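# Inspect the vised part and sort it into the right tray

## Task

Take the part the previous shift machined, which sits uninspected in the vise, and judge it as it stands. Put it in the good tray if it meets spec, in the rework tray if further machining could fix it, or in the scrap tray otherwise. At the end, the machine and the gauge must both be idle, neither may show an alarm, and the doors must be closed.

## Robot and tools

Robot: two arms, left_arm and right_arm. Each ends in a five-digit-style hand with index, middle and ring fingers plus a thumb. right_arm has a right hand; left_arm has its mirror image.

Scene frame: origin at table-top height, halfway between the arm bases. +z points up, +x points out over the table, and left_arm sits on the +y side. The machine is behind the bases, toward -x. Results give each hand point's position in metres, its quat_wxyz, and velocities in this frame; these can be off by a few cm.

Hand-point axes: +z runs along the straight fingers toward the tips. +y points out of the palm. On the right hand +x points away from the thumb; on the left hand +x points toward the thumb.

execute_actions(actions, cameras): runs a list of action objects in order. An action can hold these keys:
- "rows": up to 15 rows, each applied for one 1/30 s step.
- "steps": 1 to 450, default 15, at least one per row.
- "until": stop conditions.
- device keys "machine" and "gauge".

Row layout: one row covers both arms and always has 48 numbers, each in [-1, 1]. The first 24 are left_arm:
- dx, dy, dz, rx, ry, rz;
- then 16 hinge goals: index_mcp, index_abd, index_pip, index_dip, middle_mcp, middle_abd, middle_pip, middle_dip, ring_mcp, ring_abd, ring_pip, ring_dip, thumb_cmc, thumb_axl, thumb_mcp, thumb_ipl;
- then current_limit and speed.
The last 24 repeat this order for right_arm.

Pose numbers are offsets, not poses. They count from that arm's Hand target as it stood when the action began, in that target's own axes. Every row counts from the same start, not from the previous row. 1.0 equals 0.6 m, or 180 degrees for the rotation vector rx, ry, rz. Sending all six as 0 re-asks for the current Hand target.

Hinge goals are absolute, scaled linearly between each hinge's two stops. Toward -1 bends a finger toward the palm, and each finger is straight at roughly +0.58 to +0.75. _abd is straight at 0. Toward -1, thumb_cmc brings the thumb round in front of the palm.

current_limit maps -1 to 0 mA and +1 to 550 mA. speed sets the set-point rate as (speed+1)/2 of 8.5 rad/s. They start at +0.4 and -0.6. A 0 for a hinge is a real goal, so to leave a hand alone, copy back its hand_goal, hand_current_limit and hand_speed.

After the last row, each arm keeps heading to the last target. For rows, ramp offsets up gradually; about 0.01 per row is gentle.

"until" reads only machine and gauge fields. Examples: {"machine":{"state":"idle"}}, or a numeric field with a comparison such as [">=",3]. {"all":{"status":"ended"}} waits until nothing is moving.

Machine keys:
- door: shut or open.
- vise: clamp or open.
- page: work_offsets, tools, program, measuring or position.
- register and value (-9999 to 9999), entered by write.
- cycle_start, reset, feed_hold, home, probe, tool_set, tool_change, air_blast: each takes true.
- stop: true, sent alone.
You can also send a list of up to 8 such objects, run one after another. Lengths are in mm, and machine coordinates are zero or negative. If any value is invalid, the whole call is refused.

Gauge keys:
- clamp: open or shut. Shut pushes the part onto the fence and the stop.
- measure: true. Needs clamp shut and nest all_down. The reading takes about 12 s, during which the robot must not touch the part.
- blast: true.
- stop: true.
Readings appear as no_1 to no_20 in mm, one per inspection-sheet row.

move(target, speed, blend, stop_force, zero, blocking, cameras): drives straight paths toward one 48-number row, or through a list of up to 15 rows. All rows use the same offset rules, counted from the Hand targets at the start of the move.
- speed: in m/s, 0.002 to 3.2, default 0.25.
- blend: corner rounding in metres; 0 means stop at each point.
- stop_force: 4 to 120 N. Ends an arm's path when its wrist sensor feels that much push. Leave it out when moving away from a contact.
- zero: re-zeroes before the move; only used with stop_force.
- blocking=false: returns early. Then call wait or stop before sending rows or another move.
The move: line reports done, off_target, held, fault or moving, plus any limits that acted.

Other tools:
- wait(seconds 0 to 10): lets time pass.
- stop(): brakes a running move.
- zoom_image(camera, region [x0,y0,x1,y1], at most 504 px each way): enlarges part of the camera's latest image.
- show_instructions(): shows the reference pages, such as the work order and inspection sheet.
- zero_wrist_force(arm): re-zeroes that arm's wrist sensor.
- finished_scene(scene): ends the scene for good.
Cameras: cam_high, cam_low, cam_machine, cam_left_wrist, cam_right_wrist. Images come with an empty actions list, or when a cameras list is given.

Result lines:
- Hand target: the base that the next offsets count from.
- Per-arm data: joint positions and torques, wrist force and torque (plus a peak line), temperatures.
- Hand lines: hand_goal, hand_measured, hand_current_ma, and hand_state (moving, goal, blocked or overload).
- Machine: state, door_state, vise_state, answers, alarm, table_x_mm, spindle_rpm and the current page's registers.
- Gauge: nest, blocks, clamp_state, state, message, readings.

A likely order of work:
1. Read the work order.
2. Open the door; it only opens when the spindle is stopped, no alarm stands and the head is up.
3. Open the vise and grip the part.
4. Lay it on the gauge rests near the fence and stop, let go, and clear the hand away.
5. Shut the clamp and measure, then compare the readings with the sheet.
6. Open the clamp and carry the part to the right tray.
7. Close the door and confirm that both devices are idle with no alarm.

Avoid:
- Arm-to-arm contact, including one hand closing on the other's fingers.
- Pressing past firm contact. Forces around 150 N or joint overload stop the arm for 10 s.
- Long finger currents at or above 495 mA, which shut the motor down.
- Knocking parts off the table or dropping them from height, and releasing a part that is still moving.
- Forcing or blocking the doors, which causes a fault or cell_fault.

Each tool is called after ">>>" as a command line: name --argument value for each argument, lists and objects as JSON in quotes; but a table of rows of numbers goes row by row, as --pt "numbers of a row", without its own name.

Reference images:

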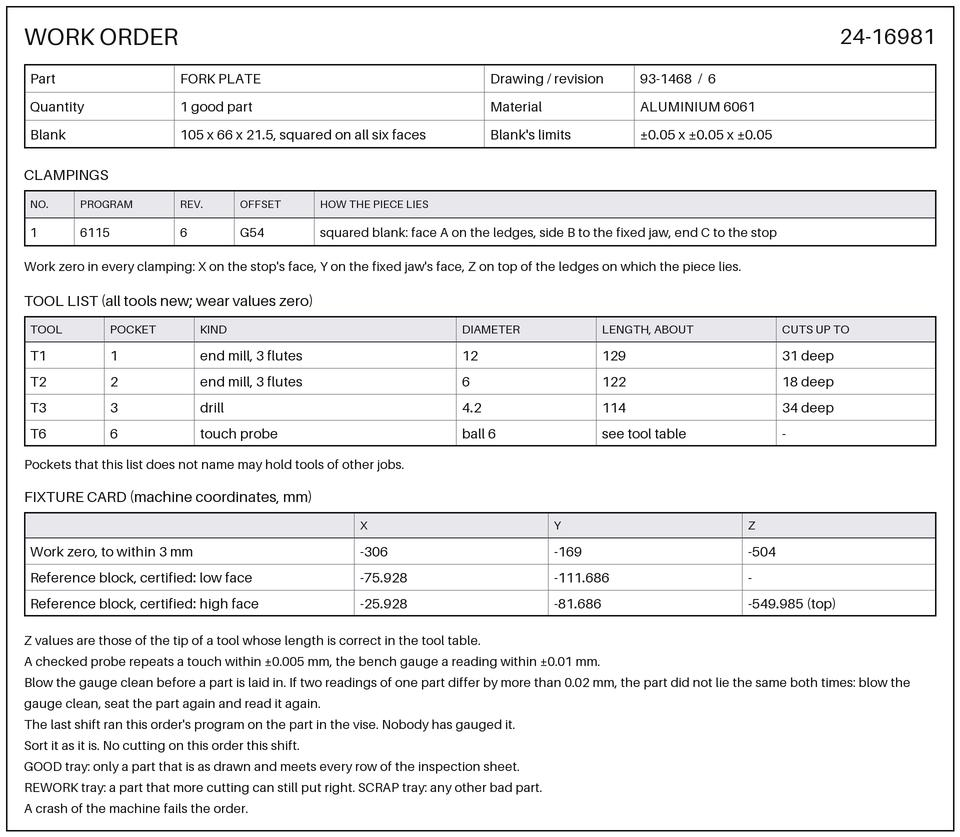

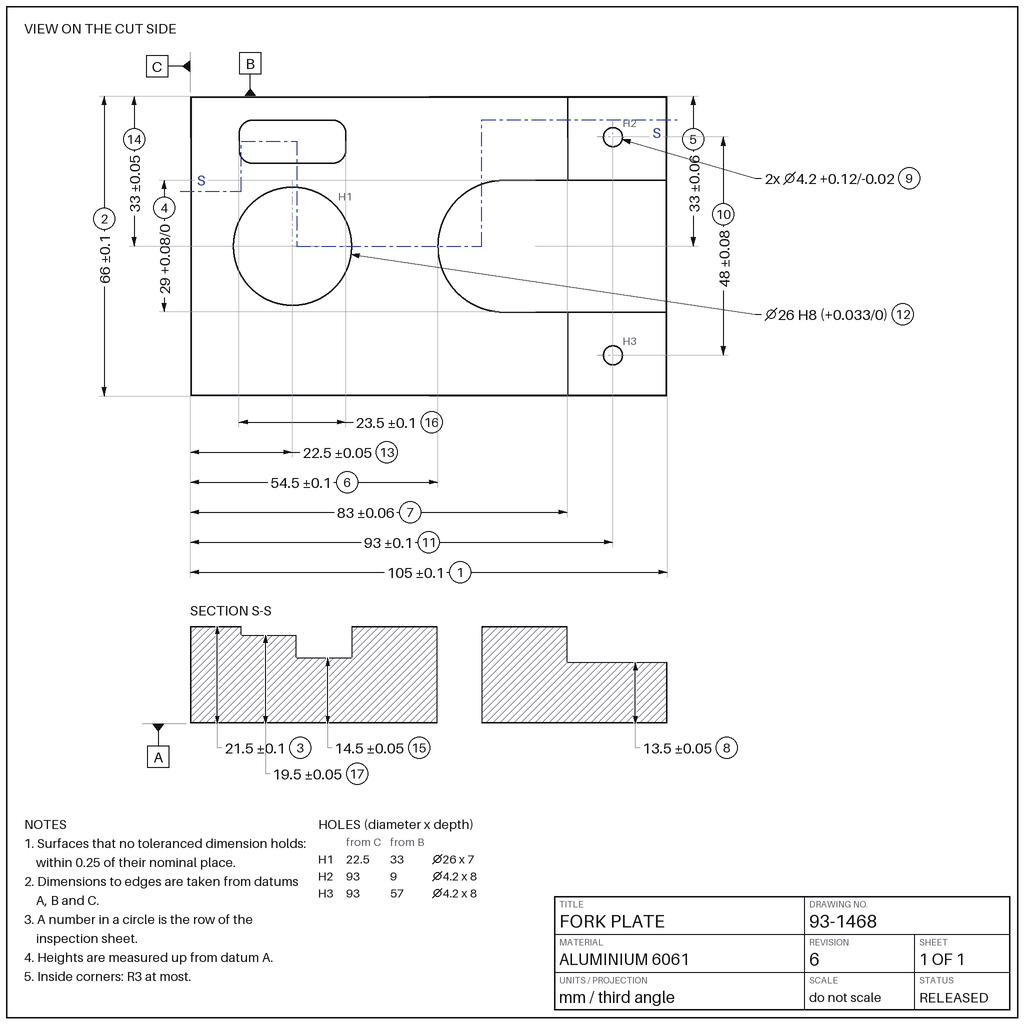

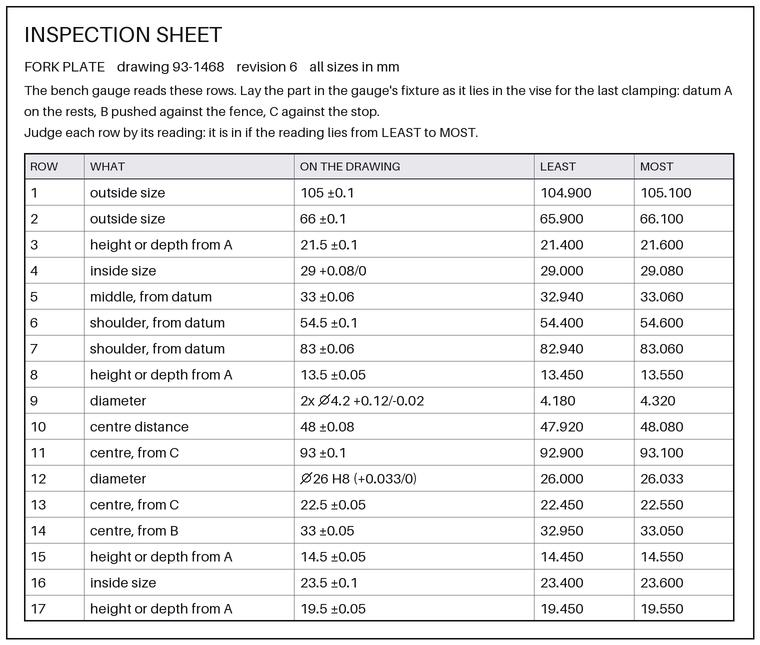

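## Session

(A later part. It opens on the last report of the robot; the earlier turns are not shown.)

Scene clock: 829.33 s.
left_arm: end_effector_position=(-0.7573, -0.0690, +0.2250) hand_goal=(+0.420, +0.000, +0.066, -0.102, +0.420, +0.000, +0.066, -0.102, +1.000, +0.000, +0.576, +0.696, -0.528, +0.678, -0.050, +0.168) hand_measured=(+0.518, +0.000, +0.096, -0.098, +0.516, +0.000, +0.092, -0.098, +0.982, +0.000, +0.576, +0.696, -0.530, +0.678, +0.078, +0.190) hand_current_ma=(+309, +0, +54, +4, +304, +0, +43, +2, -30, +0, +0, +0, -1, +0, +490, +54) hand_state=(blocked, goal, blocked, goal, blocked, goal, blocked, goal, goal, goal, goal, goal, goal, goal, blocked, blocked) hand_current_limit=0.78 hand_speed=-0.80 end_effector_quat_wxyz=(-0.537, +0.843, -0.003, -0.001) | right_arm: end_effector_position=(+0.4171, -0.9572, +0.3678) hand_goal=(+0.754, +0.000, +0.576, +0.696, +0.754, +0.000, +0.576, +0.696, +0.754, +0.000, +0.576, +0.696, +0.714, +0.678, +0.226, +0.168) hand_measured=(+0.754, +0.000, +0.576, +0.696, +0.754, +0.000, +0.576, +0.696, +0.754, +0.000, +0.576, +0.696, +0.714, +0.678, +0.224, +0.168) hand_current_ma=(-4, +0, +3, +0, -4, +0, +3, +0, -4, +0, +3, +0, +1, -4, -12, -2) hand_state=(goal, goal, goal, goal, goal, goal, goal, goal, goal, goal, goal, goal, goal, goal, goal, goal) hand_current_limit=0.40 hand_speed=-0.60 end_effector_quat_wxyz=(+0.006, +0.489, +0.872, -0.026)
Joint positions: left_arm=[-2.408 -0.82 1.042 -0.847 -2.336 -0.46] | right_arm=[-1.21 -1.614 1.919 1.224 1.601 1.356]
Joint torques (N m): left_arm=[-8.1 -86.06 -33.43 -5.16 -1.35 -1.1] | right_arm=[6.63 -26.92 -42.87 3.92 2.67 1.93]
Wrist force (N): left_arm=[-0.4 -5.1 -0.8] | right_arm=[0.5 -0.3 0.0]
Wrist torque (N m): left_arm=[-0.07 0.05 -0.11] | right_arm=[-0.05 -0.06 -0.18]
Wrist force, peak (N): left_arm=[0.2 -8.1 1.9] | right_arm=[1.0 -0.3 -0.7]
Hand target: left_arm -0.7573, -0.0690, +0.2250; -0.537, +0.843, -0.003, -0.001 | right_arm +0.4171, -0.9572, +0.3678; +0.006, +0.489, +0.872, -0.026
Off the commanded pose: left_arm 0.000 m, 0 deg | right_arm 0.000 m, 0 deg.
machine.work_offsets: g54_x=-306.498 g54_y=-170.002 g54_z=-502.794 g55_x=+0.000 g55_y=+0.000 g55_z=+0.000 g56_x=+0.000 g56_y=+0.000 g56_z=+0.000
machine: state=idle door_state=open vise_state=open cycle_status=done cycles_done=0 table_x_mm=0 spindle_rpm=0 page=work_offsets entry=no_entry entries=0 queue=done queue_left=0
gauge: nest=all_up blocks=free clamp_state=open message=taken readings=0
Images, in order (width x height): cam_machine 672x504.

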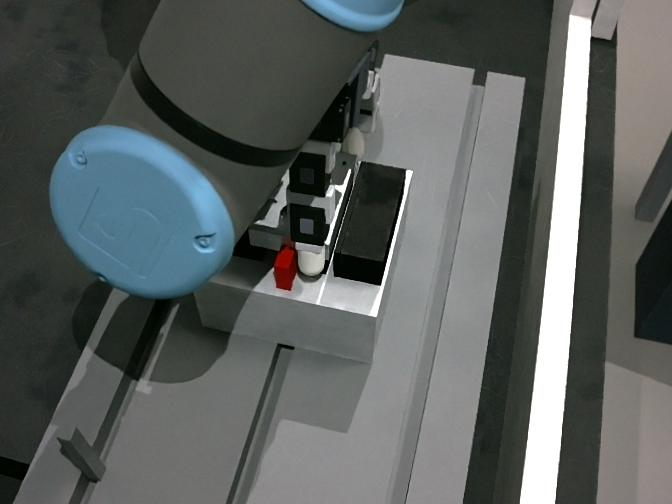

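>>> move --pt "0 -0.0014 0.003 0 0 0 0.42 0 0.0657 -0.1014 0.42 0 0.0657 -0.1014 1.0 0 0.576 0.696 -0.529 0.677 -0.05 0.168 0.76 -0.8 0 0 0 0 0 0 0.754 0 0.576 0.696 0.754 0 0.576 0.696 0.754 0 0.576 0.696 0.714 0.678 0.226 0.168 0.4 -0.6" --pt "0 -0.0134 -0.0026 0 0 0 0.42 0 0.0657 -0.1014 0.42 0 0.0657 -0.1014 1.0 0 0.576 0.696 -0.529 0.677 -0.05 0.168 0.76 -0.8 0 0 0 0 0 0 0.754 0 0.576 0.696 0.754 0 0.576 0.696 0.754 0 0.576 0.696 0.714 0.678 0.226 0.168 0.4 -0.6" --speed 0.01 --cameras '["cam_machine", "cam_low"]'

>>> zoom_image --camera "cam_machine" --region '[230, 60, 420, 300]'

>>> zoom_image --camera "cam_low" --region '[570, 180, 672, 290]'

Scene clock: 835.33 s.
left_arm: end_effector_position=(-0.7573, -0.0670, +0.2328) hand_goal=(+0.420, +0.000, +0.066, -0.102, +0.420, +0.000, +0.066, -0.102, +1.000, +0.000, +0.576, +0.696, -0.528, +0.678, -0.050, +0.168) hand_measured=(+0.502, -0.002, +0.106, -0.084, +0.492, -0.002, +0.100, -0.086, +0.982, +0.000, +0.576, +0.696, -0.520, +0.678, +0.072, +0.200) hand_current_ma=(+237, -1, +81, +25, +201, -1, +63, +22, -30, +0, +0, +0, +8, +0, +484, +91) hand_state=(blocked, goal, blocked, goal, blocked, goal, blocked, goal, goal, goal, goal, goal, goal, goal, blocked, blocked) hand_current_limit=0.76 hand_speed=-0.80 end_effector_quat_wxyz=(-0.537, +0.843, -0.003, -0.001) | right_arm: end_effector_position=(+0.4171, -0.9572, +0.3678) hand_goal=(+0.754, +0.000, +0.576, +0.696, +0.754, +0.000, +0.576, +0.696, +0.754, +0.000, +0.576, +0.696, +0.714, +0.678, +0.226, +0.168) hand_measured=(+0.754, +0.000, +0.576, +0.696, +0.754, +0.000, +0.576, +0.696, +0.754, +0.000, +0.576, +0.696, +0.714, +0.678, +0.224, +0.168) hand_current_ma=(-4, +0, +3, +0, -4, +0, +3, +0, -4, +0, +3, +0, +1, -4, -12, -2) hand_state=(goal, goal, goal, goal, goal, goal, goal, goal, goal, goal, goal, goal, goal, goal, goal, goal) hand_current_limit=0.40 hand_speed=-0.60 end_effector_quat_wxyz=(+0.006, +0.489, +0.872, -0.026)
Joint positions: left_arm=[-2.409 -0.827 1.039 -0.839 -2.338 -0.461] | right_arm=[-1.21 -1.614 1.919 1.224 1.601 1.356]
Joint torques (N m): left_arm=[-9.63 -124.28 -62.33 2.85 -2.39 -1.63] | right_arm=[7.37 -25.97 -42.2 4.28 2.57 2.19]
Wrist force (N): left_arm=[-0.7 1.5 1.6] | right_arm=[0.5 -0.2 -0.4]
Wrist torque (N m): left_arm=[-0.02 -0.01 0.22] | right_arm=[-0.01 -0.05 -0.19]
Wrist force, peak (N): left_arm=[-1.5 -6.1 -1.6] | right_arm=[0.5 -0.6 0.9]
Hand target: left_arm -0.7572, -0.0671, +0.2330; -0.537, +0.843, -0.003, -0.001 | right_arm +0.4171, -0.9572, +0.3678; +0.006, +0.489, +0.872, -0.026
Off the commanded pose: left_arm 0.000 m, 0 deg | right_arm 0.000 m, 0 deg.
machine.work_offsets: g54_x=-306.498 g54_y=-170.002 g54_z=-502.794 g55_x=+0.000 g55_y=+0.000 g55_z=+0.000 g56_x=+0.000 g56_y=+0.000 g56_z=+0.000
machine: state=idle door_state=open vise_state=open cycle_status=done cycles_done=0 table_x_mm=0 spindle_rpm=0 page=work_offsets entry=no_entry entries=0 queue=done queue_left=0
gauge: nest=all_up blocks=free clamp_state=open message=taken readings=0
move: done
Images, in order (width x height): cam_low 672x504, cam_machine 672x504.

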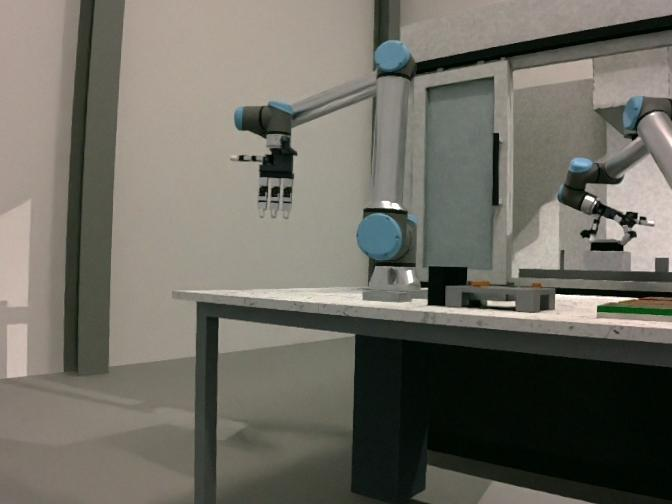

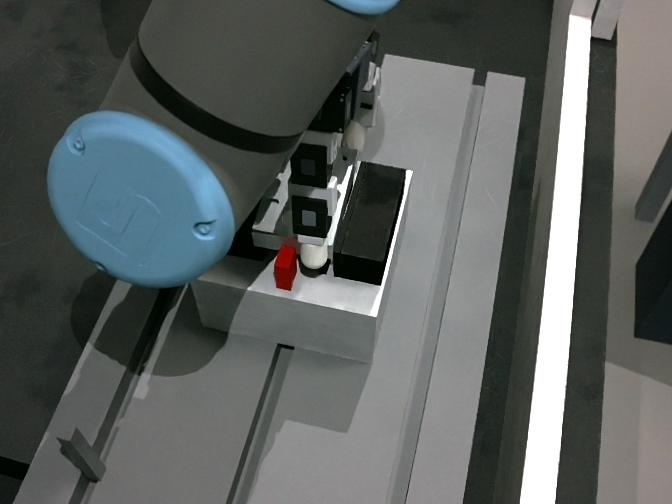

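Scaled by 2.100 from the camera's 672x504 image, which has a finer 960x720 frame.

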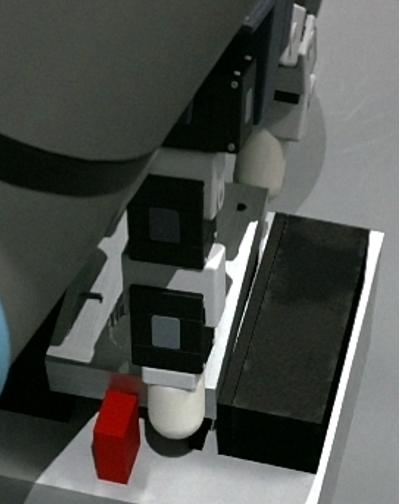

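Scaled by 4.582 from the camera's 672x504 image, which has a finer 960x720 frame.

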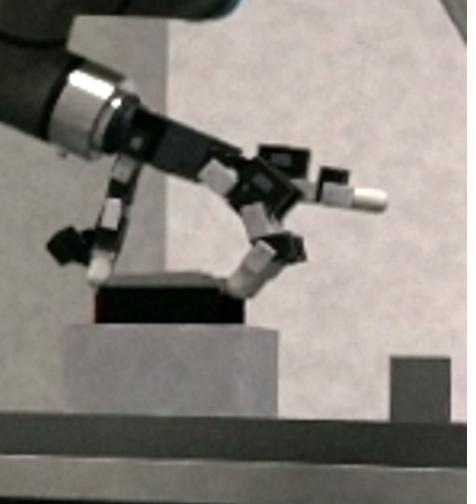

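>>> move --target '[0,-0.0181,-0.0085,0,0,0,0.42,0,0.0657,-0.1014,0.42,0,0.0657,-0.1014,1.0,0,0.576,0.696,-0.529,0.677,-0.05,0.168,0.76,-0.8,0,0,0,0,0,0,0.754,0,0.576,0.696,0.754,0,0.576,0.696,0.754,0,0.576,0.696,0.714,0.678,0.226,0.168,0.4,-0.6]' --speed 0.01 --cameras '["cam_machine", "cam_low"]'

>>> zoom_image --camera "cam_machine" --region '[230, 60, 420, 300]'

>>> zoom_image --camera "cam_low" --region '[570, 180, 672, 290]'

Scene clock: 841.87 s.
left_arm: end_effector_position=(-0.7572, -0.0671, +0.2449) hand_goal=(+0.420, +0.000, +0.066, -0.102, +0.420, +0.000, +0.066, -0.102, +1.000, +0.000, +0.576, +0.696, -0.528, +0.678, -0.050, +0.168) hand_measured=(+0.494, -0.002, +0.106, -0.084, +0.486, -0.002, +0.100, -0.086, +0.982, +0.000, +0.576, +0.696, -0.522, +0.678, +0.038, +0.200) hand_current_ma=(+210, -1, +81, +25, +173, -1, +63, +23, -30, +0, +0, +0, +6, +0, +354, +91) hand_state=(blocked, goal, blocked, goal, blocked, goal, blocked, goal, goal, goal, goal, goal, goal, goal, blocked, blocked) hand_current_limit=0.76 hand_speed=-0.80 end_effector_quat_wxyz=(-0.537, +0.843, -0.003, -0.001) | right_arm: end_effector_position=(+0.4171, -0.9572, +0.3678) hand_goal=(+0.754, +0.000, +0.576, +0.696, +0.754, +0.000, +0.576, +0.696, +0.754, +0.000, +0.576, +0.696, +0.714, +0.678, +0.226, +0.168) hand_measured=(+0.754, +0.000, +0.576, +0.696, +0.754, +0.000, +0.576, +0.696, +0.754, +0.000, +0.576, +0.696, +0.714, +0.678, +0.224, +0.168) hand_current_ma=(-4, +0, +3, +0, -4, +0, +3, +0, -4, +0, +3, +0, +1, -4, -12, -2) hand_state=(goal, goal, goal, goal, goal, goal, goal, goal, goal, goal, goal, goal, goal, goal, goal, goal) hand_current_limit=0.40 hand_speed=-0.60 end_effector_quat_wxyz=(+0.006, +0.489, +0.872, -0.026)
Joint positions: left_arm=[-2.409 -0.831 1.025 -0.821 -2.338 -0.461] | right_arm=[-1.21 -1.614 1.919 1.224 1.601 1.356]
Joint torques (N m): left_arm=[3.84 -118.72 -59.9 1.59 -0.33 1.1] | right_arm=[7.43 -25.86 -42.04 4.26 2.32 2.37]
Wrist force (N): left_arm=[-0.2 -2.3 1.3] | right_arm=[0.5 -0.8 -0.2]
Wrist torque (N m): left_arm=[-0.31 0.05 0.15] | right_arm=[-0.09 -0.06 -0.19]
Wrist force, peak (N): left_arm=[-0.7 1.8 2.0] | right_arm=[0.4 -1.1 0.0]
Hand target: left_arm -0.7572, -0.0671, +0.2450; -0.537, +0.843, -0.003, -0.001 | right_arm +0.4171, -0.9572, +0.3678; +0.006, +0.489, +0.872, -0.026
Off the commanded pose: left_arm 0.000 m, 0 deg | right_arm 0.000 m, 0 deg.
machine.work_offsets: g54_x=-306.498 g54_y=-170.002 g54_z=-502.794 g55_x=+0.000 g55_y=+0.000 g55_z=+0.000 g56_x=+0.000 g56_y=+0.000 g56_z=+0.000
machine: state=idle door_state=open vise_state=open cycle_status=done cycles_done=0 table_x_mm=0 spindle_rpm=0 page=work_offsets entry=no_entry entries=0 queue=done queue_left=0
gauge: nest=all_up blocks=free clamp_state=open message=taken readings=0
move: done
Images, in order (width x height): cam_low 672x504, cam_machine 672x504.

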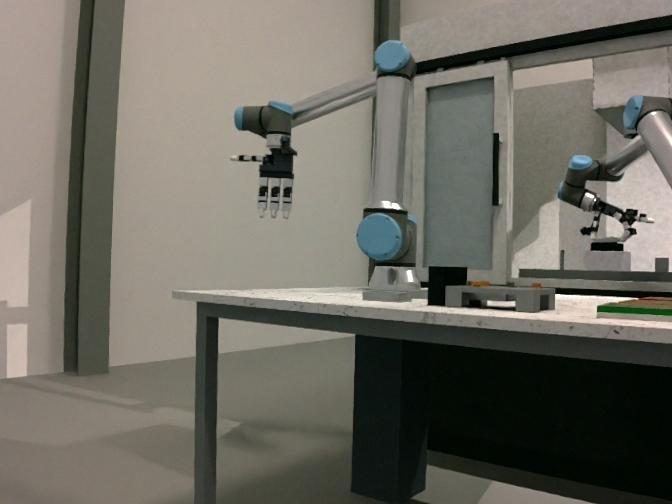

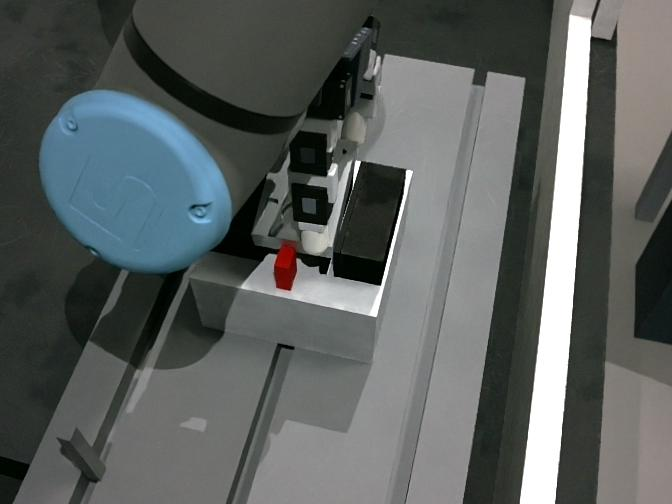

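Scaled by 2.100 from the camera's 672x504 image, which has a finer 960x720 frame.

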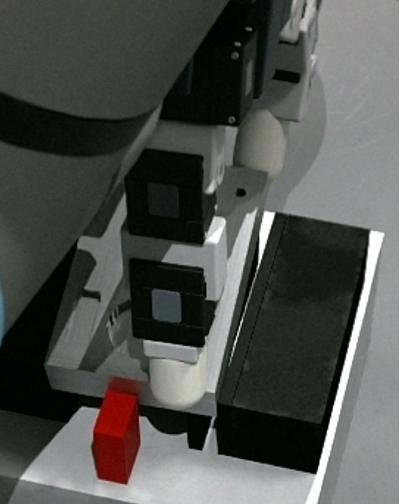

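Scaled by 4.582 from the camera's 672x504 image, which has a finer 960x720 frame.

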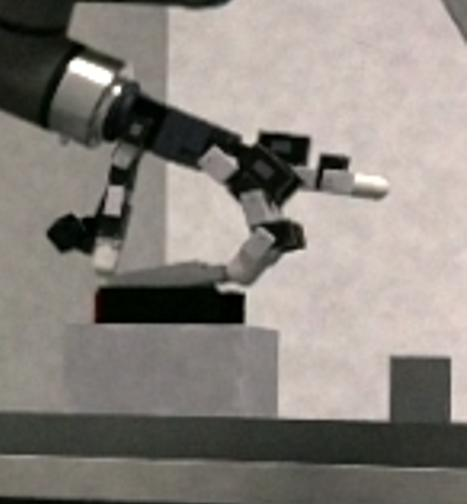

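>>> execute_actions --actions '[{"rows":[[0,0,0,0,0,0,0.42,0,0.0657,-0.1014,0.42,0,0.0657,-0.1014,1.0,0,0.576,0.696,-0.529,0.677,0.18,0.168,0.76,-0.5,0,0,0,0,0,0,0.754,0,0.576,0.696,0.754,0,0.576,0.696,0.754,0,0.576,0.696,0.714,0.678,0.226,0.168,0.4,-0.6]],"steps":30}]'

>>> move --target '[0,0.0302,0.0141,0,0,0,0.42,0,0.0657,-0.1014,0.42,0,0.0657,-0.1014,1.0,0,0.576,0.696,-0.529,0.677,0.18,0.168,0.76,-0.6,0,0,0,0,0,0,0.754,0,0.576,0.696,0.754,0,0.576,0.696,0.754,0,0.576,0.696,0.714,0.678,0.226,0.168,0.4,-0.6]' --speed 0.02 --stop_force 15

>>> execute_actions --actions '[{"rows":[[0,0,0,0,0,0,0.66,0,0.0657,-0.1014,0.66,0,0.0657,-0.1014,1.0,0,0.576,0.696,-0.529,0.677,0.08,0.168,0.4,-0.7,0,0,0,0,0,0,0.754,0,0.576,0.696,0.754,0,0.576,0.696,0.754,0,0.576,0.696,0.714,0.678,0.226,0.168,0.4,-0.6]],"steps":45}]' --cameras '["cam_machine", "cam_low"]'

>>> zoom_image --camera "cam_machine" --region '[230, 60, 420, 300]'

Scene clock: 878.83 s.
left_arm: end_effector_position=(-0.7572, -0.0671, +0.2450) hand_goal=(+0.420, +0.000, +0.066, -0.102, +0.420, +0.000, +0.066, -0.102, +1.000, +0.000, +0.576, +0.696, -0.528, +0.678, +0.180, +0.168) hand_measured=(+0.494, -0.002, +0.106, -0.084, +0.484, -0.002, +0.100, -0.086, +0.982, +0.000, +0.576, +0.696, -0.526, +0.678, +0.176, +0.170) hand_current_ma=(+209, -1, +81, +25, +173, +0, +63, +23, -30, +0, +0, +0, +1, +0, -5, +1) hand_state=(blocked, goal, blocked, goal, blocked, goal, blocked, goal, goal, goal, goal, goal, goal, goal, goal, goal) hand_current_limit=0.76 hand_speed=-0.50 end_effector_quat_wxyz=(-0.537, +0.843, -0.003, +0.000) | right_arm: end_effector_position=(+0.4171, -0.9572, +0.3678) hand_goal=(+0.754, +0.000, +0.576, +0.696, +0.754, +0.000, +0.576, +0.696, +0.754, +0.000, +0.576, +0.696, +0.714, +0.678, +0.226, +0.168) hand_measured=(+0.754, +0.000, +0.576, +0.696, +0.754, +0.000, +0.576, +0.696, +0.754, +0.000, +0.576, +0.696, +0.714, +0.678, +0.224, +0.168) hand_current_ma=(-4, +0, +3, +0, -4, +0, +3, +0, -4, +0, +3, +0, +1, -4, -12, -2) hand_state=(goal, goal, goal, goal, goal, goal, goal, goal, goal, goal, goal, goal, goal, goal, goal, goal) hand_current_limit=0.40 hand_speed=-0.60 end_effector_quat_wxyz=(+0.006, +0.489, +0.872, -0.026)
Joint positions: left_arm=[-2.409 -0.831 1.025 -0.82 -2.338 -0.461] | right_arm=[-1.21 -1.614 1.919 1.224 1.601 1.356]
Joint torques (N m): left_arm=[5.21 -117.29 -59.9 -1.75 -0.67 0.97] | right_arm=[5.21 -27.3 -41.81 4.32 2.7 1.61]
Wrist force (N): left_arm=[-0.2 -1.4 4.5] | right_arm=[0.9 0.0 -0.4]
Wrist torque (N m): left_arm=[0.00 0.02 0.15] | right_arm=[0.03 -0.11 -0.13]
Wrist force, peak (N): left_arm=[0.1 -1.3 4.8] | right_arm=[1.1 -0.9 0.1]
Hand target: left_arm -0.7572, -0.0671, +0.2450; -0.537, +0.843, -0.003, -0.001 | right_arm +0.4171, -0.9572, +0.3678; +0.006, +0.489, +0.872, -0.026
Off the commanded pose: left_arm 0.000 m, 0 deg | right_arm 0.000 m, 0 deg.
machine.work_offsets: g54_x=-306.498 g54_y=-170.002 g54_z=-502.794 g55_x=+0.000 g55_y=+0.000 g55_z=+0.000 g56_x=+0.000 g56_y=+0.000 g56_z=+0.000
machine: state=idle door_state=open vise_state=open cycle_status=done cycles_done=0 table_x_mm=0 spindle_rpm=0 page=work_offsets entry=no_entry entries=0 queue=done queue_left=0
gauge: nest=all_up blocks=free clamp_state=open message=taken readings=0

Scene clock: 880.87 s.
left_arm: end_effector_position=(-0.7573, -0.0671, +0.2250) hand_goal=(+0.420, +0.000, +0.066, -0.102, +0.420, +0.000, +0.066, -0.102, +1.000, +0.000, +0.576, +0.696, -0.528, +0.678, +0.180, +0.168) hand_measured=(+0.494, +0.000, +0.114, -0.082, +0.484, +0.000, +0.108, -0.086, +0.982, +0.000, +0.576, +0.696, -0.526, +0.678, +0.176, +0.170) hand_current_ma=(+209, +0, +103, +30, +173, +0, +86, +23, -30, +0, +0, +0, +1, +0, -5, +1) hand_state=(blocked, goal, blocked, blocked, blocked, goal, blocked, goal, goal, goal, goal, goal, goal, goal, goal, goal) hand_current_limit=0.76 hand_speed=-0.60 end_effector_quat_wxyz=(-0.537, +0.843, -0.003, -0.001) | right_arm: end_effector_position=(+0.4171, -0.9572, +0.3678) hand_goal=(+0.754, +0.000, +0.576, +0.696, +0.754, +0.000, +0.576, +0.696, +0.754, +0.000, +0.576, +0.696, +0.714, +0.678, +0.226, +0.168) hand_measured=(+0.754, +0.000, +0.576, +0.696, +0.754, +0.000, +0.576, +0.696, +0.754, +0.000, +0.576, +0.696, +0.714, +0.678, +0.224, +0.168) hand_current_ma=(-4, +0, +3, +0, -4, +0, +3, +0, -4, +0, +3, +0, +1, -4, -12, -2) hand_state=(goal, goal, goal, goal, goal, goal, goal, goal, goal, goal, goal, goal, goal, goal, goal, goal) hand_current_limit=0.40 hand_speed=-0.60 end_effector_quat_wxyz=(+0.006, +0.489, +0.872, -0.026)
Joint positions: left_arm=[-2.409 -0.823 1.047 -0.85 -2.338 -0.461] | right_arm=[-1.21 -1.614 1.919 1.224 1.601 1.356]
Joint torques (N m): left_arm=[-10.01 -86.13 -33.21 -7.04 -1.12 -1.95] | right_arm=[4.93 -27.69 -42.28 4.31 2.26 1.95]
Wrist force (N): left_arm=[-0.3 -5.9 5.2] | right_arm=[-0.1 -0.1 -0.4]
Wrist torque (N m): left_arm=[0.15 -0.07 0.21] | right_arm=[0.01 0.03 -0.23]
Wrist force, peak (N): left_arm=[-0.7 -6.3 5.3] | right_arm=[1.0 -0.1 -0.6]
Hand target: left_arm -0.7573, -0.0671, +0.2250; -0.537, +0.843, -0.003, -0.001 | right_arm +0.4171, -0.9572, +0.3678; +0.006, +0.489, +0.872, -0.026
Off the commanded pose: left_arm 0.000 m, 0 deg | right_arm 0.000 m, 0 deg.
machine.work_offsets: g54_x=-306.498 g54_y=-170.002 g54_z=-502.794 g55_x=+0.000 g55_y=+0.000 g55_z=+0.000 g56_x=+0.000 g56_y=+0.000 g56_z=+0.000
machine: state=idle door_state=open vise_state=open cycle_status=done cycles_done=0 table_x_mm=0 spindle_rpm=0 page=work_offsets entry=no_entry entries=0 queue=done queue_left=0
gauge: nest=all_up blocks=free clamp_state=open message=taken readings=0
move: done

Scene clock: 882.57 s.
left_arm: end_effector_position=(-0.7573, -0.0671, +0.2250) hand_goal=(+0.660, +0.000, +0.066, -0.102, +0.660, +0.000, +0.066, -0.102, +1.000, +0.000, +0.576, +0.696, -0.528, +0.678, +0.080, +0.168) hand_measured=(+0.644, +0.000, +0.068, -0.100, +0.642, +0.000, +0.068, -0.100, +0.982, +0.000, +0.576, +0.696, -0.526, +0.678, +0.096, +0.170) hand_current_ma=(-23, +0, +1, +2, -26, +0, +1, +2, -30, +0, +0, +0, +1, +0, +32, +2) hand_state=(goal, goal, goal, goal, goal, goal, goal, goal, goal, goal, goal, goal, goal, goal, goal, goal) hand_current_limit=0.40 hand_speed=-0.70 end_effector_quat_wxyz=(-0.537, +0.843, -0.003, +0.000) | right_arm: end_effector_position=(+0.4171, -0.9572, +0.3678) hand_goal=(+0.754, +0.000, +0.576, +0.696, +0.754, +0.000, +0.576, +0.696, +0.754, +0.000, +0.576, +0.696, +0.714, +0.678, +0.226, +0.168) hand_measured=(+0.754, +0.000, +0.576, +0.696, +0.754, +0.000, +0.576, +0.696, +0.754, +0.000, +0.576, +0.696, +0.714, +0.678, +0.224, +0.168) hand_current_ma=(-4, +0, +3, +0, -4, +0, +3, +0, -4, +0, +3, +0, +1, -4, -12, -2) hand_state=(goal, goal, goal, goal, goal, goal, goal, goal, goal, goal, goal, goal, goal, goal, goal, goal) hand_current_limit=0.40 hand_speed=-0.60 end_effector_quat_wxyz=(+0.006, +0.489, +0.872, -0.026)
Joint positions: left_arm=[-2.409 -0.823 1.047 -0.85 -2.338 -0.461] | right_arm=[-1.21 -1.614 1.919 1.224 1.601 1.356]
Joint torques (N m): left_arm=[-9.89 -110.75 -39.29 1.89 0.11 -1.91] | right_arm=[5.62 -23.76 -41.28 4.28 2.58 2.07]
Wrist force (N): left_arm=[-0.3 -0.3 -0.7] | right_arm=[0.1 -0.4 0.0]
Wrist torque (N m): left_arm=[-0.22 -0.01 0.18] | right_arm=[-0.06 -0.01 -0.21]
Wrist force, peak (N): left_arm=[-0.5 -6.4 5.2] | right_arm=[0.8 -0.4 0.0]
Hand target: left_arm -0.7573, -0.0671, +0.2250; -0.537, +0.843, -0.003, -0.001 | right_arm +0.4171, -0.9572, +0.3678; +0.006, +0.489, +0.872, -0.026
Off the commanded pose: left_arm 0.000 m, 0 deg | right_arm 0.000 m, 0 deg.
machine.work_offsets: g54_x=-306.498 g54_y=-170.002 g54_z=-502.794 g55_x=+0.000 g55_y=+0.000 g55_z=+0.000 g56_x=+0.000 g56_y=+0.000 g56_z=+0.000
machine: state=idle door_state=open vise_state=open cycle_status=done cycles_done=0 table_x_mm=0 spindle_rpm=0 page=work_offsets entry=no_entry entries=0 queue=done queue_left=0
gauge: nest=all_up blocks=free clamp_state=open message=taken readings=0
Images, in order (width x height): cam_low 672x504, cam_machine 672x504.

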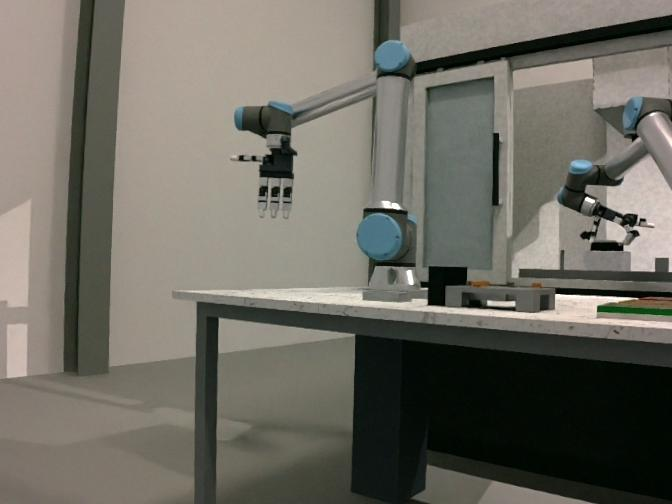

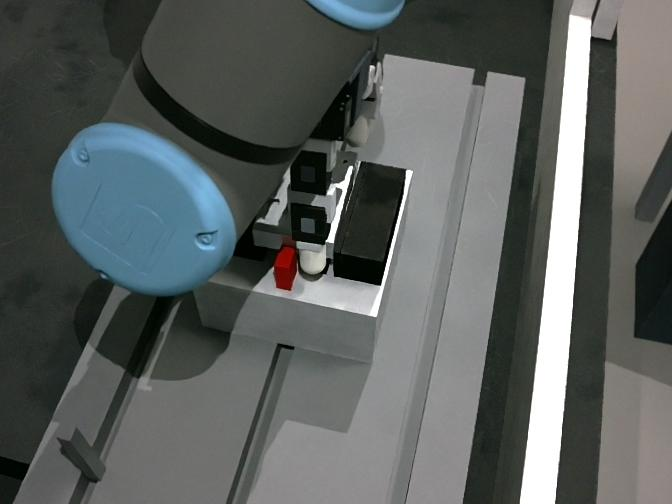

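Scaled by 2.100 from the camera's 672x504 image, which has a finer 960x720 frame.

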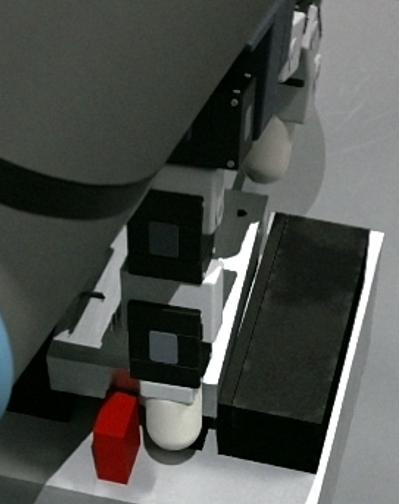

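>>> move --target '[0,-0.0183,0.0393,0,0,0,0.66,0,0.0657,-0.1014,0.66,0,0.0657,-0.1014,1.0,0,0.576,0.696,-0.529,0.677,0.05,0.168,0.6,-0.7,0,0,0,0,0,0,0.754,0,0.576,0.696,0.754,0,0.576,0.696,0.754,0,0.576,0.696,0.714,0.678,0.226,0.168,0.4,-0.6]' --speed 0.015 --stop_force 12 --cameras '["cam_machine", "cam_low"]'

>>> zoom_image --camera "cam_machine" --region '[230, 60, 420, 300]'

>>> zoom_image --camera "cam_low" --region '[570, 180, 672, 290]'

Scene clock: 891.07 s.
left_arm: end_effector_position=(-0.7572, -0.0411, +0.2250) hand_goal=(+0.660, +0.000, +0.066, -0.102, +0.660, +0.000, +0.066, -0.102, +1.000, +0.000, +0.576, +0.696, -0.528, +0.678, +0.050, +0.168) hand_measured=(+0.644, +0.000, +0.068, -0.100, +0.642, +0.000, +0.068, -0.100, +0.982, +0.000, +0.576, +0.696, -0.526, +0.678, +0.072, +0.172) hand_current_ma=(-23, +0, +1, +2, -26, +0, +1, +2, -30, +0, +0, +0, +2, +0, +47, +5) hand_state=(goal, goal, goal, goal, goal, goal, goal, goal, goal, goal, goal, goal, goal, goal, blocked, goal) hand_current_limit=0.60 hand_speed=-0.70 end_effector_quat_wxyz=(-0.537, +0.843, -0.003, -0.001) | right_arm: end_effector_position=(+0.4171, -0.9572, +0.3678) hand_goal=(+0.754, +0.000, +0.576, +0.696, +0.754, +0.000, +0.576, +0.696, +0.754, +0.000, +0.576, +0.696, +0.714, +0.678, +0.226, +0.168) hand_measured=(+0.754, +0.000, +0.576, +0.696, +0.754, +0.000, +0.576, +0.696, +0.754, +0.000, +0.576, +0.696, +0.714, +0.678, +0.224, +0.168) hand_current_ma=(-4, +0, +3, +0, -4, +0, +3, +0, -4, +0, +3, +0, +1, -4, -12, -2) hand_state=(goal, goal, goal, goal, goal, goal, goal, goal, goal, goal, goal, goal, goal, goal, goal, goal) hand_current_limit=0.40 hand_speed=-0.60 end_effector_quat_wxyz=(+0.006, +0.489, +0.872, -0.026)
Joint positions: left_arm=[-2.429 -0.861 1.113 -0.89 -2.353 -0.477] | right_arm=[-1.21 -1.614 1.919 1.224 1.601 1.356]
Joint torques (N m): left_arm=[-15.9 -116.73 -31.61 -4.5 -3.1 -2.17] | right_arm=[5.21 -26.7 -42.2 4.4 2.76 2.06]
Wrist force (N): left_arm=[-0.4 -0.9 -1.7] | right_arm=[0.6 -0.3 0.0]
Wrist torque (N m): left_arm=[-0.24 -0.04 0.21] | right_arm=[-0.05 -0.08 -0.17]
Wrist force, peak (N): left_arm=[-0.4 -1.1 -1.9] | right_arm=[0.1 -1.1 -0.2]
Hand target: left_arm -0.7572, -0.0411, +0.2250; -0.537, +0.843, -0.003, -0.001 | right_arm +0.4171, -0.9572, +0.3678; +0.006, +0.489, +0.872, -0.026
Off the commanded pose: left_arm 0.000 m, 0 deg | right_arm 0.000 m, 0 deg.
machine.work_offsets: g54_x=-306.498 g54_y=-170.002 g54_z=-502.794 g55_x=+0.000 g55_y=+0.000 g55_z=+0.000 g56_x=+0.000 g56_y=+0.000 g56_z=+0.000
machine: state=idle door_state=open vise_state=open cycle_status=done cycles_done=0 table_x_mm=0 spindle_rpm=0 page=work_offsets entry=no_entry entries=0 queue=done queue_left=0
gauge: nest=all_up blocks=free clamp_state=open message=taken readings=0
move: done
Images, in order (width x height): cam_low 672x504, cam_machine 672x504.

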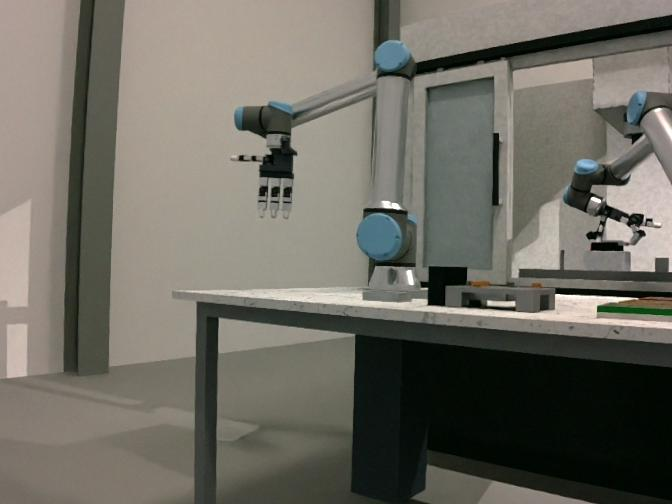

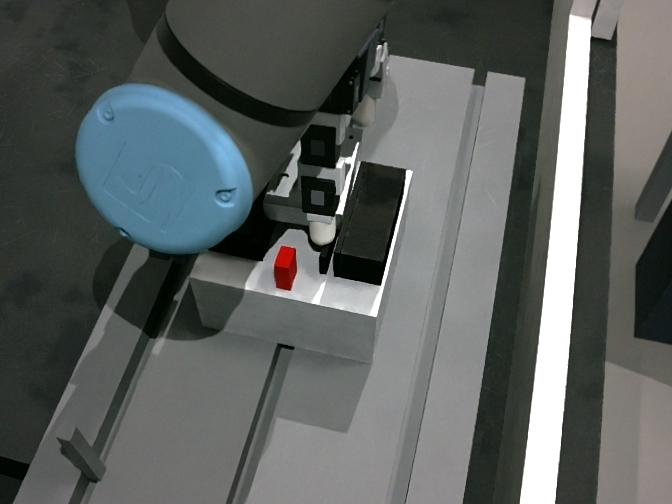

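Scaled by 2.100 from the camera's 672x504 image, which has a finer 960x720 frame.

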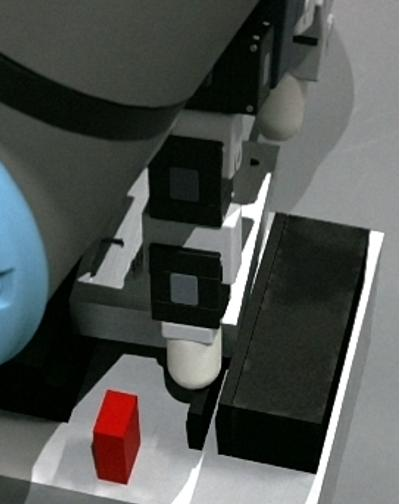

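Scaled by 4.582 from the camera's 672x504 image, which has a finer 960x720 frame.

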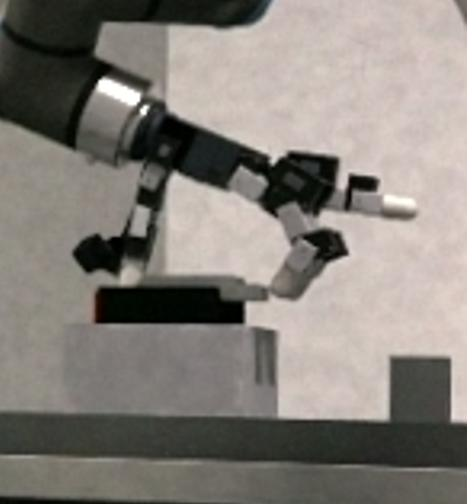

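>>> execute_actions --actions '[{"rows":[[0,0,0,0,0,0,0.66,0,0.0657,-0.1014,0.66,0,0.0657,-0.1014,1.0,0,0.576,0.696,-0.529,0.677,0.15,0.168,0.4,-0.6,0,0,0,0,0,0,0.754,0,0.576,0.696,0.754,0,0.576,0.696,0.754,0,0.576,0.696,0.714,0.678,0.226,0.168,0.4,-0.6]],"steps":20}]'

>>> move --pt "0 -0.0423 -0.0197 0 0 0 0.66 0 0.0657 -0.1014 0.66 0 0.0657 -0.1014 1.0 0 0.576 0.696 -0.529 0.677 0.15 0.168 0.4 -0.6 0 0 0 0 0 0 0.754 0 0.576 0.696 0.754 0 0.576 0.696 0.754 0 0.576 0.696 0.714 0.678 0.226 0.168 0.4 -0.6" --pt "0.0053 -0.0444 -0.0152 0 0 0 0.66 0 0.0657 -0.1014 0.66 0 0.0657 -0.1014 1.0 0 0.576 0.696 -0.657 0.677 0.14 0.168 0.4 -0.6 0 0 0 0 0 0 0.754 0 0.576 0.696 0.754 0 0.576 0.696 0.754 0 0.576 0.696 0.714 0.678 0.226 0.168 0.4 -0.6" --pt "0.0053 -0.0051 0.0031 0 0 0 0.66 0 0.0657 -0.1014 0.66 0 0.0657 -0.1014 1.0 0 0.576 0.696 -0.657 0.677 0.14 0.168 0.4 -0.6 0 0 0 0 0 0 0.754 0 0.576 0.696 0.754 0 0.576 0.696 0.754 0 0.576 0.696 0.714 0.678 0.226 0.168 0.4 -0.6" --speed 0.04 --cameras '["cam_machine", "cam_low"]'

>>> zoom_image --camera "cam_machine" --region '[230, 60, 420, 300]'

>>> zoom_image --camera "cam_low" --region '[570, 180, 672, 290]'

Scene clock: 924.80 s.
left_arm: end_effector_position=(-0.7572, -0.0411, +0.2250) hand_goal=(+0.660, +0.000, +0.066, -0.102, +0.660, +0.000, +0.066, -0.102, +1.000, +0.000, +0.576, +0.696, -0.528, +0.678, +0.150, +0.168) hand_measured=(+0.644, +0.000, +0.068, -0.100, +0.642, +0.000, +0.068, -0.100, +0.982, +0.000, +0.576, +0.696, -0.526, +0.678, +0.146, +0.170) hand_current_ma=(-23, +0, +1, +2, -26, +0, +1, +2, -30, +0, +0, +0, +1, +0, -4, +1) hand_state=(goal, goal, goal, goal, goal, goal, goal, goal, goal, goal, goal, goal, goal, goal, goal, goal) hand_current_limit=0.40 hand_speed=-0.60 end_effector_quat_wxyz=(-0.537, +0.843, -0.003, -0.001) | right_arm: end_effector_position=(+0.4171, -0.9572, +0.3678) hand_goal=(+0.754, +0.000, +0.576, +0.696, +0.754, +0.000, +0.576, +0.696, +0.754, +0.000, +0.576, +0.696, +0.714, +0.678, +0.226, +0.168) hand_measured=(+0.754, +0.000, +0.576, +0.696, +0.754, +0.000, +0.576, +0.696, +0.754, +0.000, +0.576, +0.696, +0.714, +0.678, +0.224, +0.168) hand_current_ma=(-4, +0, +3, +0, -4, +0, +3, +0, -4, +0, +3, +0, +1, -4, -12, -2) hand_state=(goal, goal, goal, goal, goal, goal, goal, goal, goal, goal, goal, goal, goal, goal, goal, goal) hand_current_limit=0.40 hand_speed=-0.60 end_effector_quat_wxyz=(+0.006, +0.489, +0.872, -0.026)
Joint positions: left_arm=[-2.429 -0.861 1.113 -0.89 -2.353 -0.477] | right_arm=[-1.21 -1.614 1.919 1.224 1.601 1.356]
Joint torques (N m): left_arm=[-14.98 -119.13 -33.33 -4.04 -2.17 -1.84] | right_arm=[4.09 -26.4 -42.76 4.2 2.79 2.22]
Wrist force (N): left_arm=[-0.6 -0.5 -0.3] | right_arm=[0.4 -0.1 -0.3]
Wrist torque (N m): left_arm=[-0.17 -0.04 0.19] | right_arm=[0.00 -0.04 -0.18]
Wrist force, peak (N): left_arm=[-0.8 -1.0 -2.1] | right_arm=[1.0 -0.8 0.1]
Hand target: left_arm -0.7572, -0.0411, +0.2250; -0.537, +0.843, -0.003, -0.001 | right_arm +0.4171, -0.9572, +0.3678; +0.006, +0.489, +0.872, -0.026
Off the commanded pose: left_arm 0.000 m, 0 deg | right_arm 0.000 m, 0 deg.
machine.work_offsets: g54_x=-306.498 g54_y=-170.002 g54_z=-502.794 g55_x=+0.000 g55_y=+0.000 g55_z=+0.000 g56_x=+0.000 g56_y=+0.000 g56_z=+0.000
machine: state=idle door_state=open vise_state=open cycle_status=done cycles_done=0 table_x_mm=0 spindle_rpm=0 page=work_offsets entry=no_entry entries=0 queue=done queue_left=0
gauge: nest=all_up blocks=free clamp_state=open message=taken readings=0

Scene clock: 927.87 s.
left_arm: end_effector_position=(-0.7540, -0.0381, +0.2272) hand_goal=(+0.660, +0.000, +0.066, -0.102, +0.660, +0.000, +0.066, -0.102, +1.000, +0.000, +0.576, +0.696, -0.656, +0.678, +0.140, +0.168) hand_measured=(+0.644, +0.000, +0.068, -0.100, +0.642, +0.000, +0.068, -0.100, +0.982, +0.000, +0.576, +0.696, -0.652, +0.678, +0.140, +0.170) hand_current_ma=(-23, +0, +1, +2, -26, +0, +1, +2, -30, +0, +0, +0, +2, +0, +0, +1) hand_state=(goal, goal, goal, goal, goal, goal, goal, goal, goal, goal, goal, goal, goal, goal, goal, goal) hand_current_limit=0.40 hand_speed=-0.60 end_effector_quat_wxyz=(-0.537, +0.843, -0.003, -0.001) | right_arm: end_effector_position=(+0.4171, -0.9572, +0.3678) hand_goal=(+0.754, +0.000, +0.576, +0.696, +0.754, +0.000, +0.576, +0.696, +0.754, +0.000, +0.576, +0.696, +0.714, +0.678, +0.226, +0.168) hand_measured=(+0.754, +0.000, +0.576, +0.696, +0.754, +0.000, +0.576, +0.696, +0.754, +0.000, +0.576, +0.696, +0.714, +0.678, +0.224, +0.168) hand_current_ma=(-4, +0, +3, +0, -4, +0, +3, +0, -4, +0, +3, +0, +1, -4, -12, -2) hand_state=(goal, goal, goal, goal, goal, goal, goal, goal, goal, goal, goal, goal, goal, goal, goal, goal) hand_current_limit=0.40 hand_speed=-0.60 end_effector_quat_wxyz=(+0.006, +0.489, +0.872, -0.026)
Joint positions: left_arm=[-2.429 -0.87 1.124 -0.893 -2.353 -0.477] | right_arm=[-1.21 -1.614 1.919 1.224 1.601 1.356]
Joint torques (N m): left_arm=[-14.83 -84.53 -32.93 -4.19 -2.93 -1.81] | right_arm=[4.91 -25.49 -41.57 4.19 2.6 2.28]
Wrist force (N): left_arm=[-0.8 -0.6 -0.4] | right_arm=[0.3 -0.2 -0.1]
Wrist torque (N m): left_arm=[-0.17 -0.02 0.18] | right_arm=[-0.03 -0.03 -0.19]
Wrist force, peak (N): left_arm=[-0.9 -1.0 -0.9] | right_arm=[0.9 -0.8 0.2]
Hand target: left_arm -0.7540, -0.0381, +0.2270; -0.537, +0.843, -0.003, -0.001 | right_arm +0.4171, -0.9572, +0.3678; +0.006, +0.489, +0.872, -0.026
Off the commanded pose: left_arm 0.000 m, 0 deg | right_arm 0.000 m, 0 deg.
machine.work_offsets: g54_x=-306.498 g54_y=-170.002 g54_z=-502.794 g55_x=+0.000 g55_y=+0.000 g55_z=+0.000 g56_x=+0.000 g56_y=+0.000 g56_z=+0.000
machine: state=idle door_state=open vise_state=open cycle_status=done cycles_done=0 table_x_mm=0 spindle_rpm=0 page=work_offsets entry=no_entry entries=0 queue=done queue_left=0
gauge: nest=all_up blocks=free clamp_state=open message=taken readings=0
move: done
Images, in order (width x height): cam_low 672x504, cam_machine 672x504.

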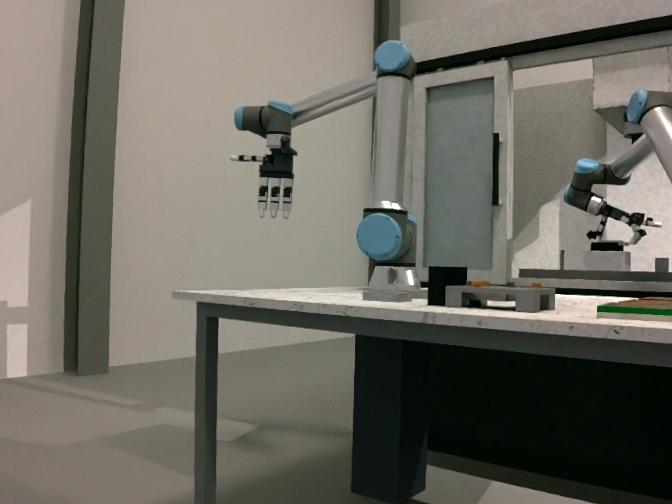

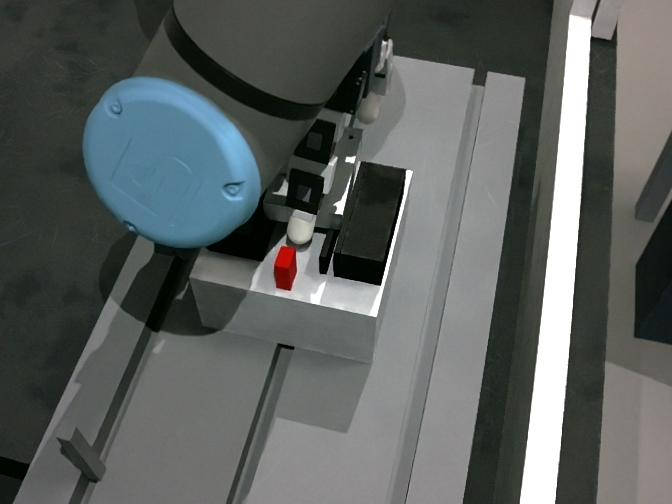

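Scaled by 2.100 from the camera's 672x504 image, which has a finer 960x720 frame.

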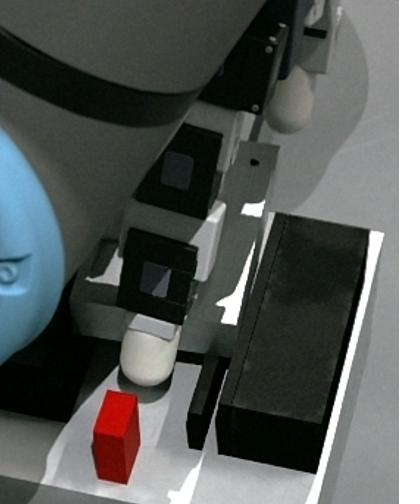

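Scaled by 4.582 from the camera's 672x504 image, which has a finer 960x720 frame.

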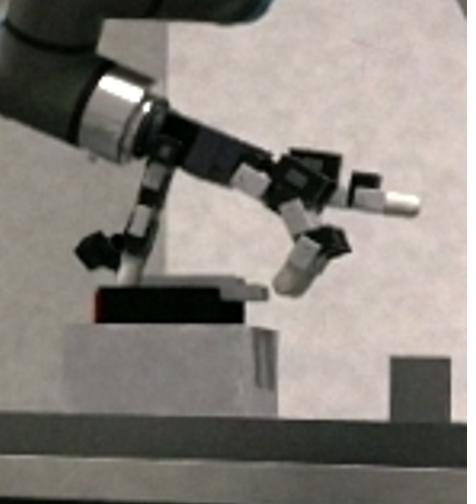

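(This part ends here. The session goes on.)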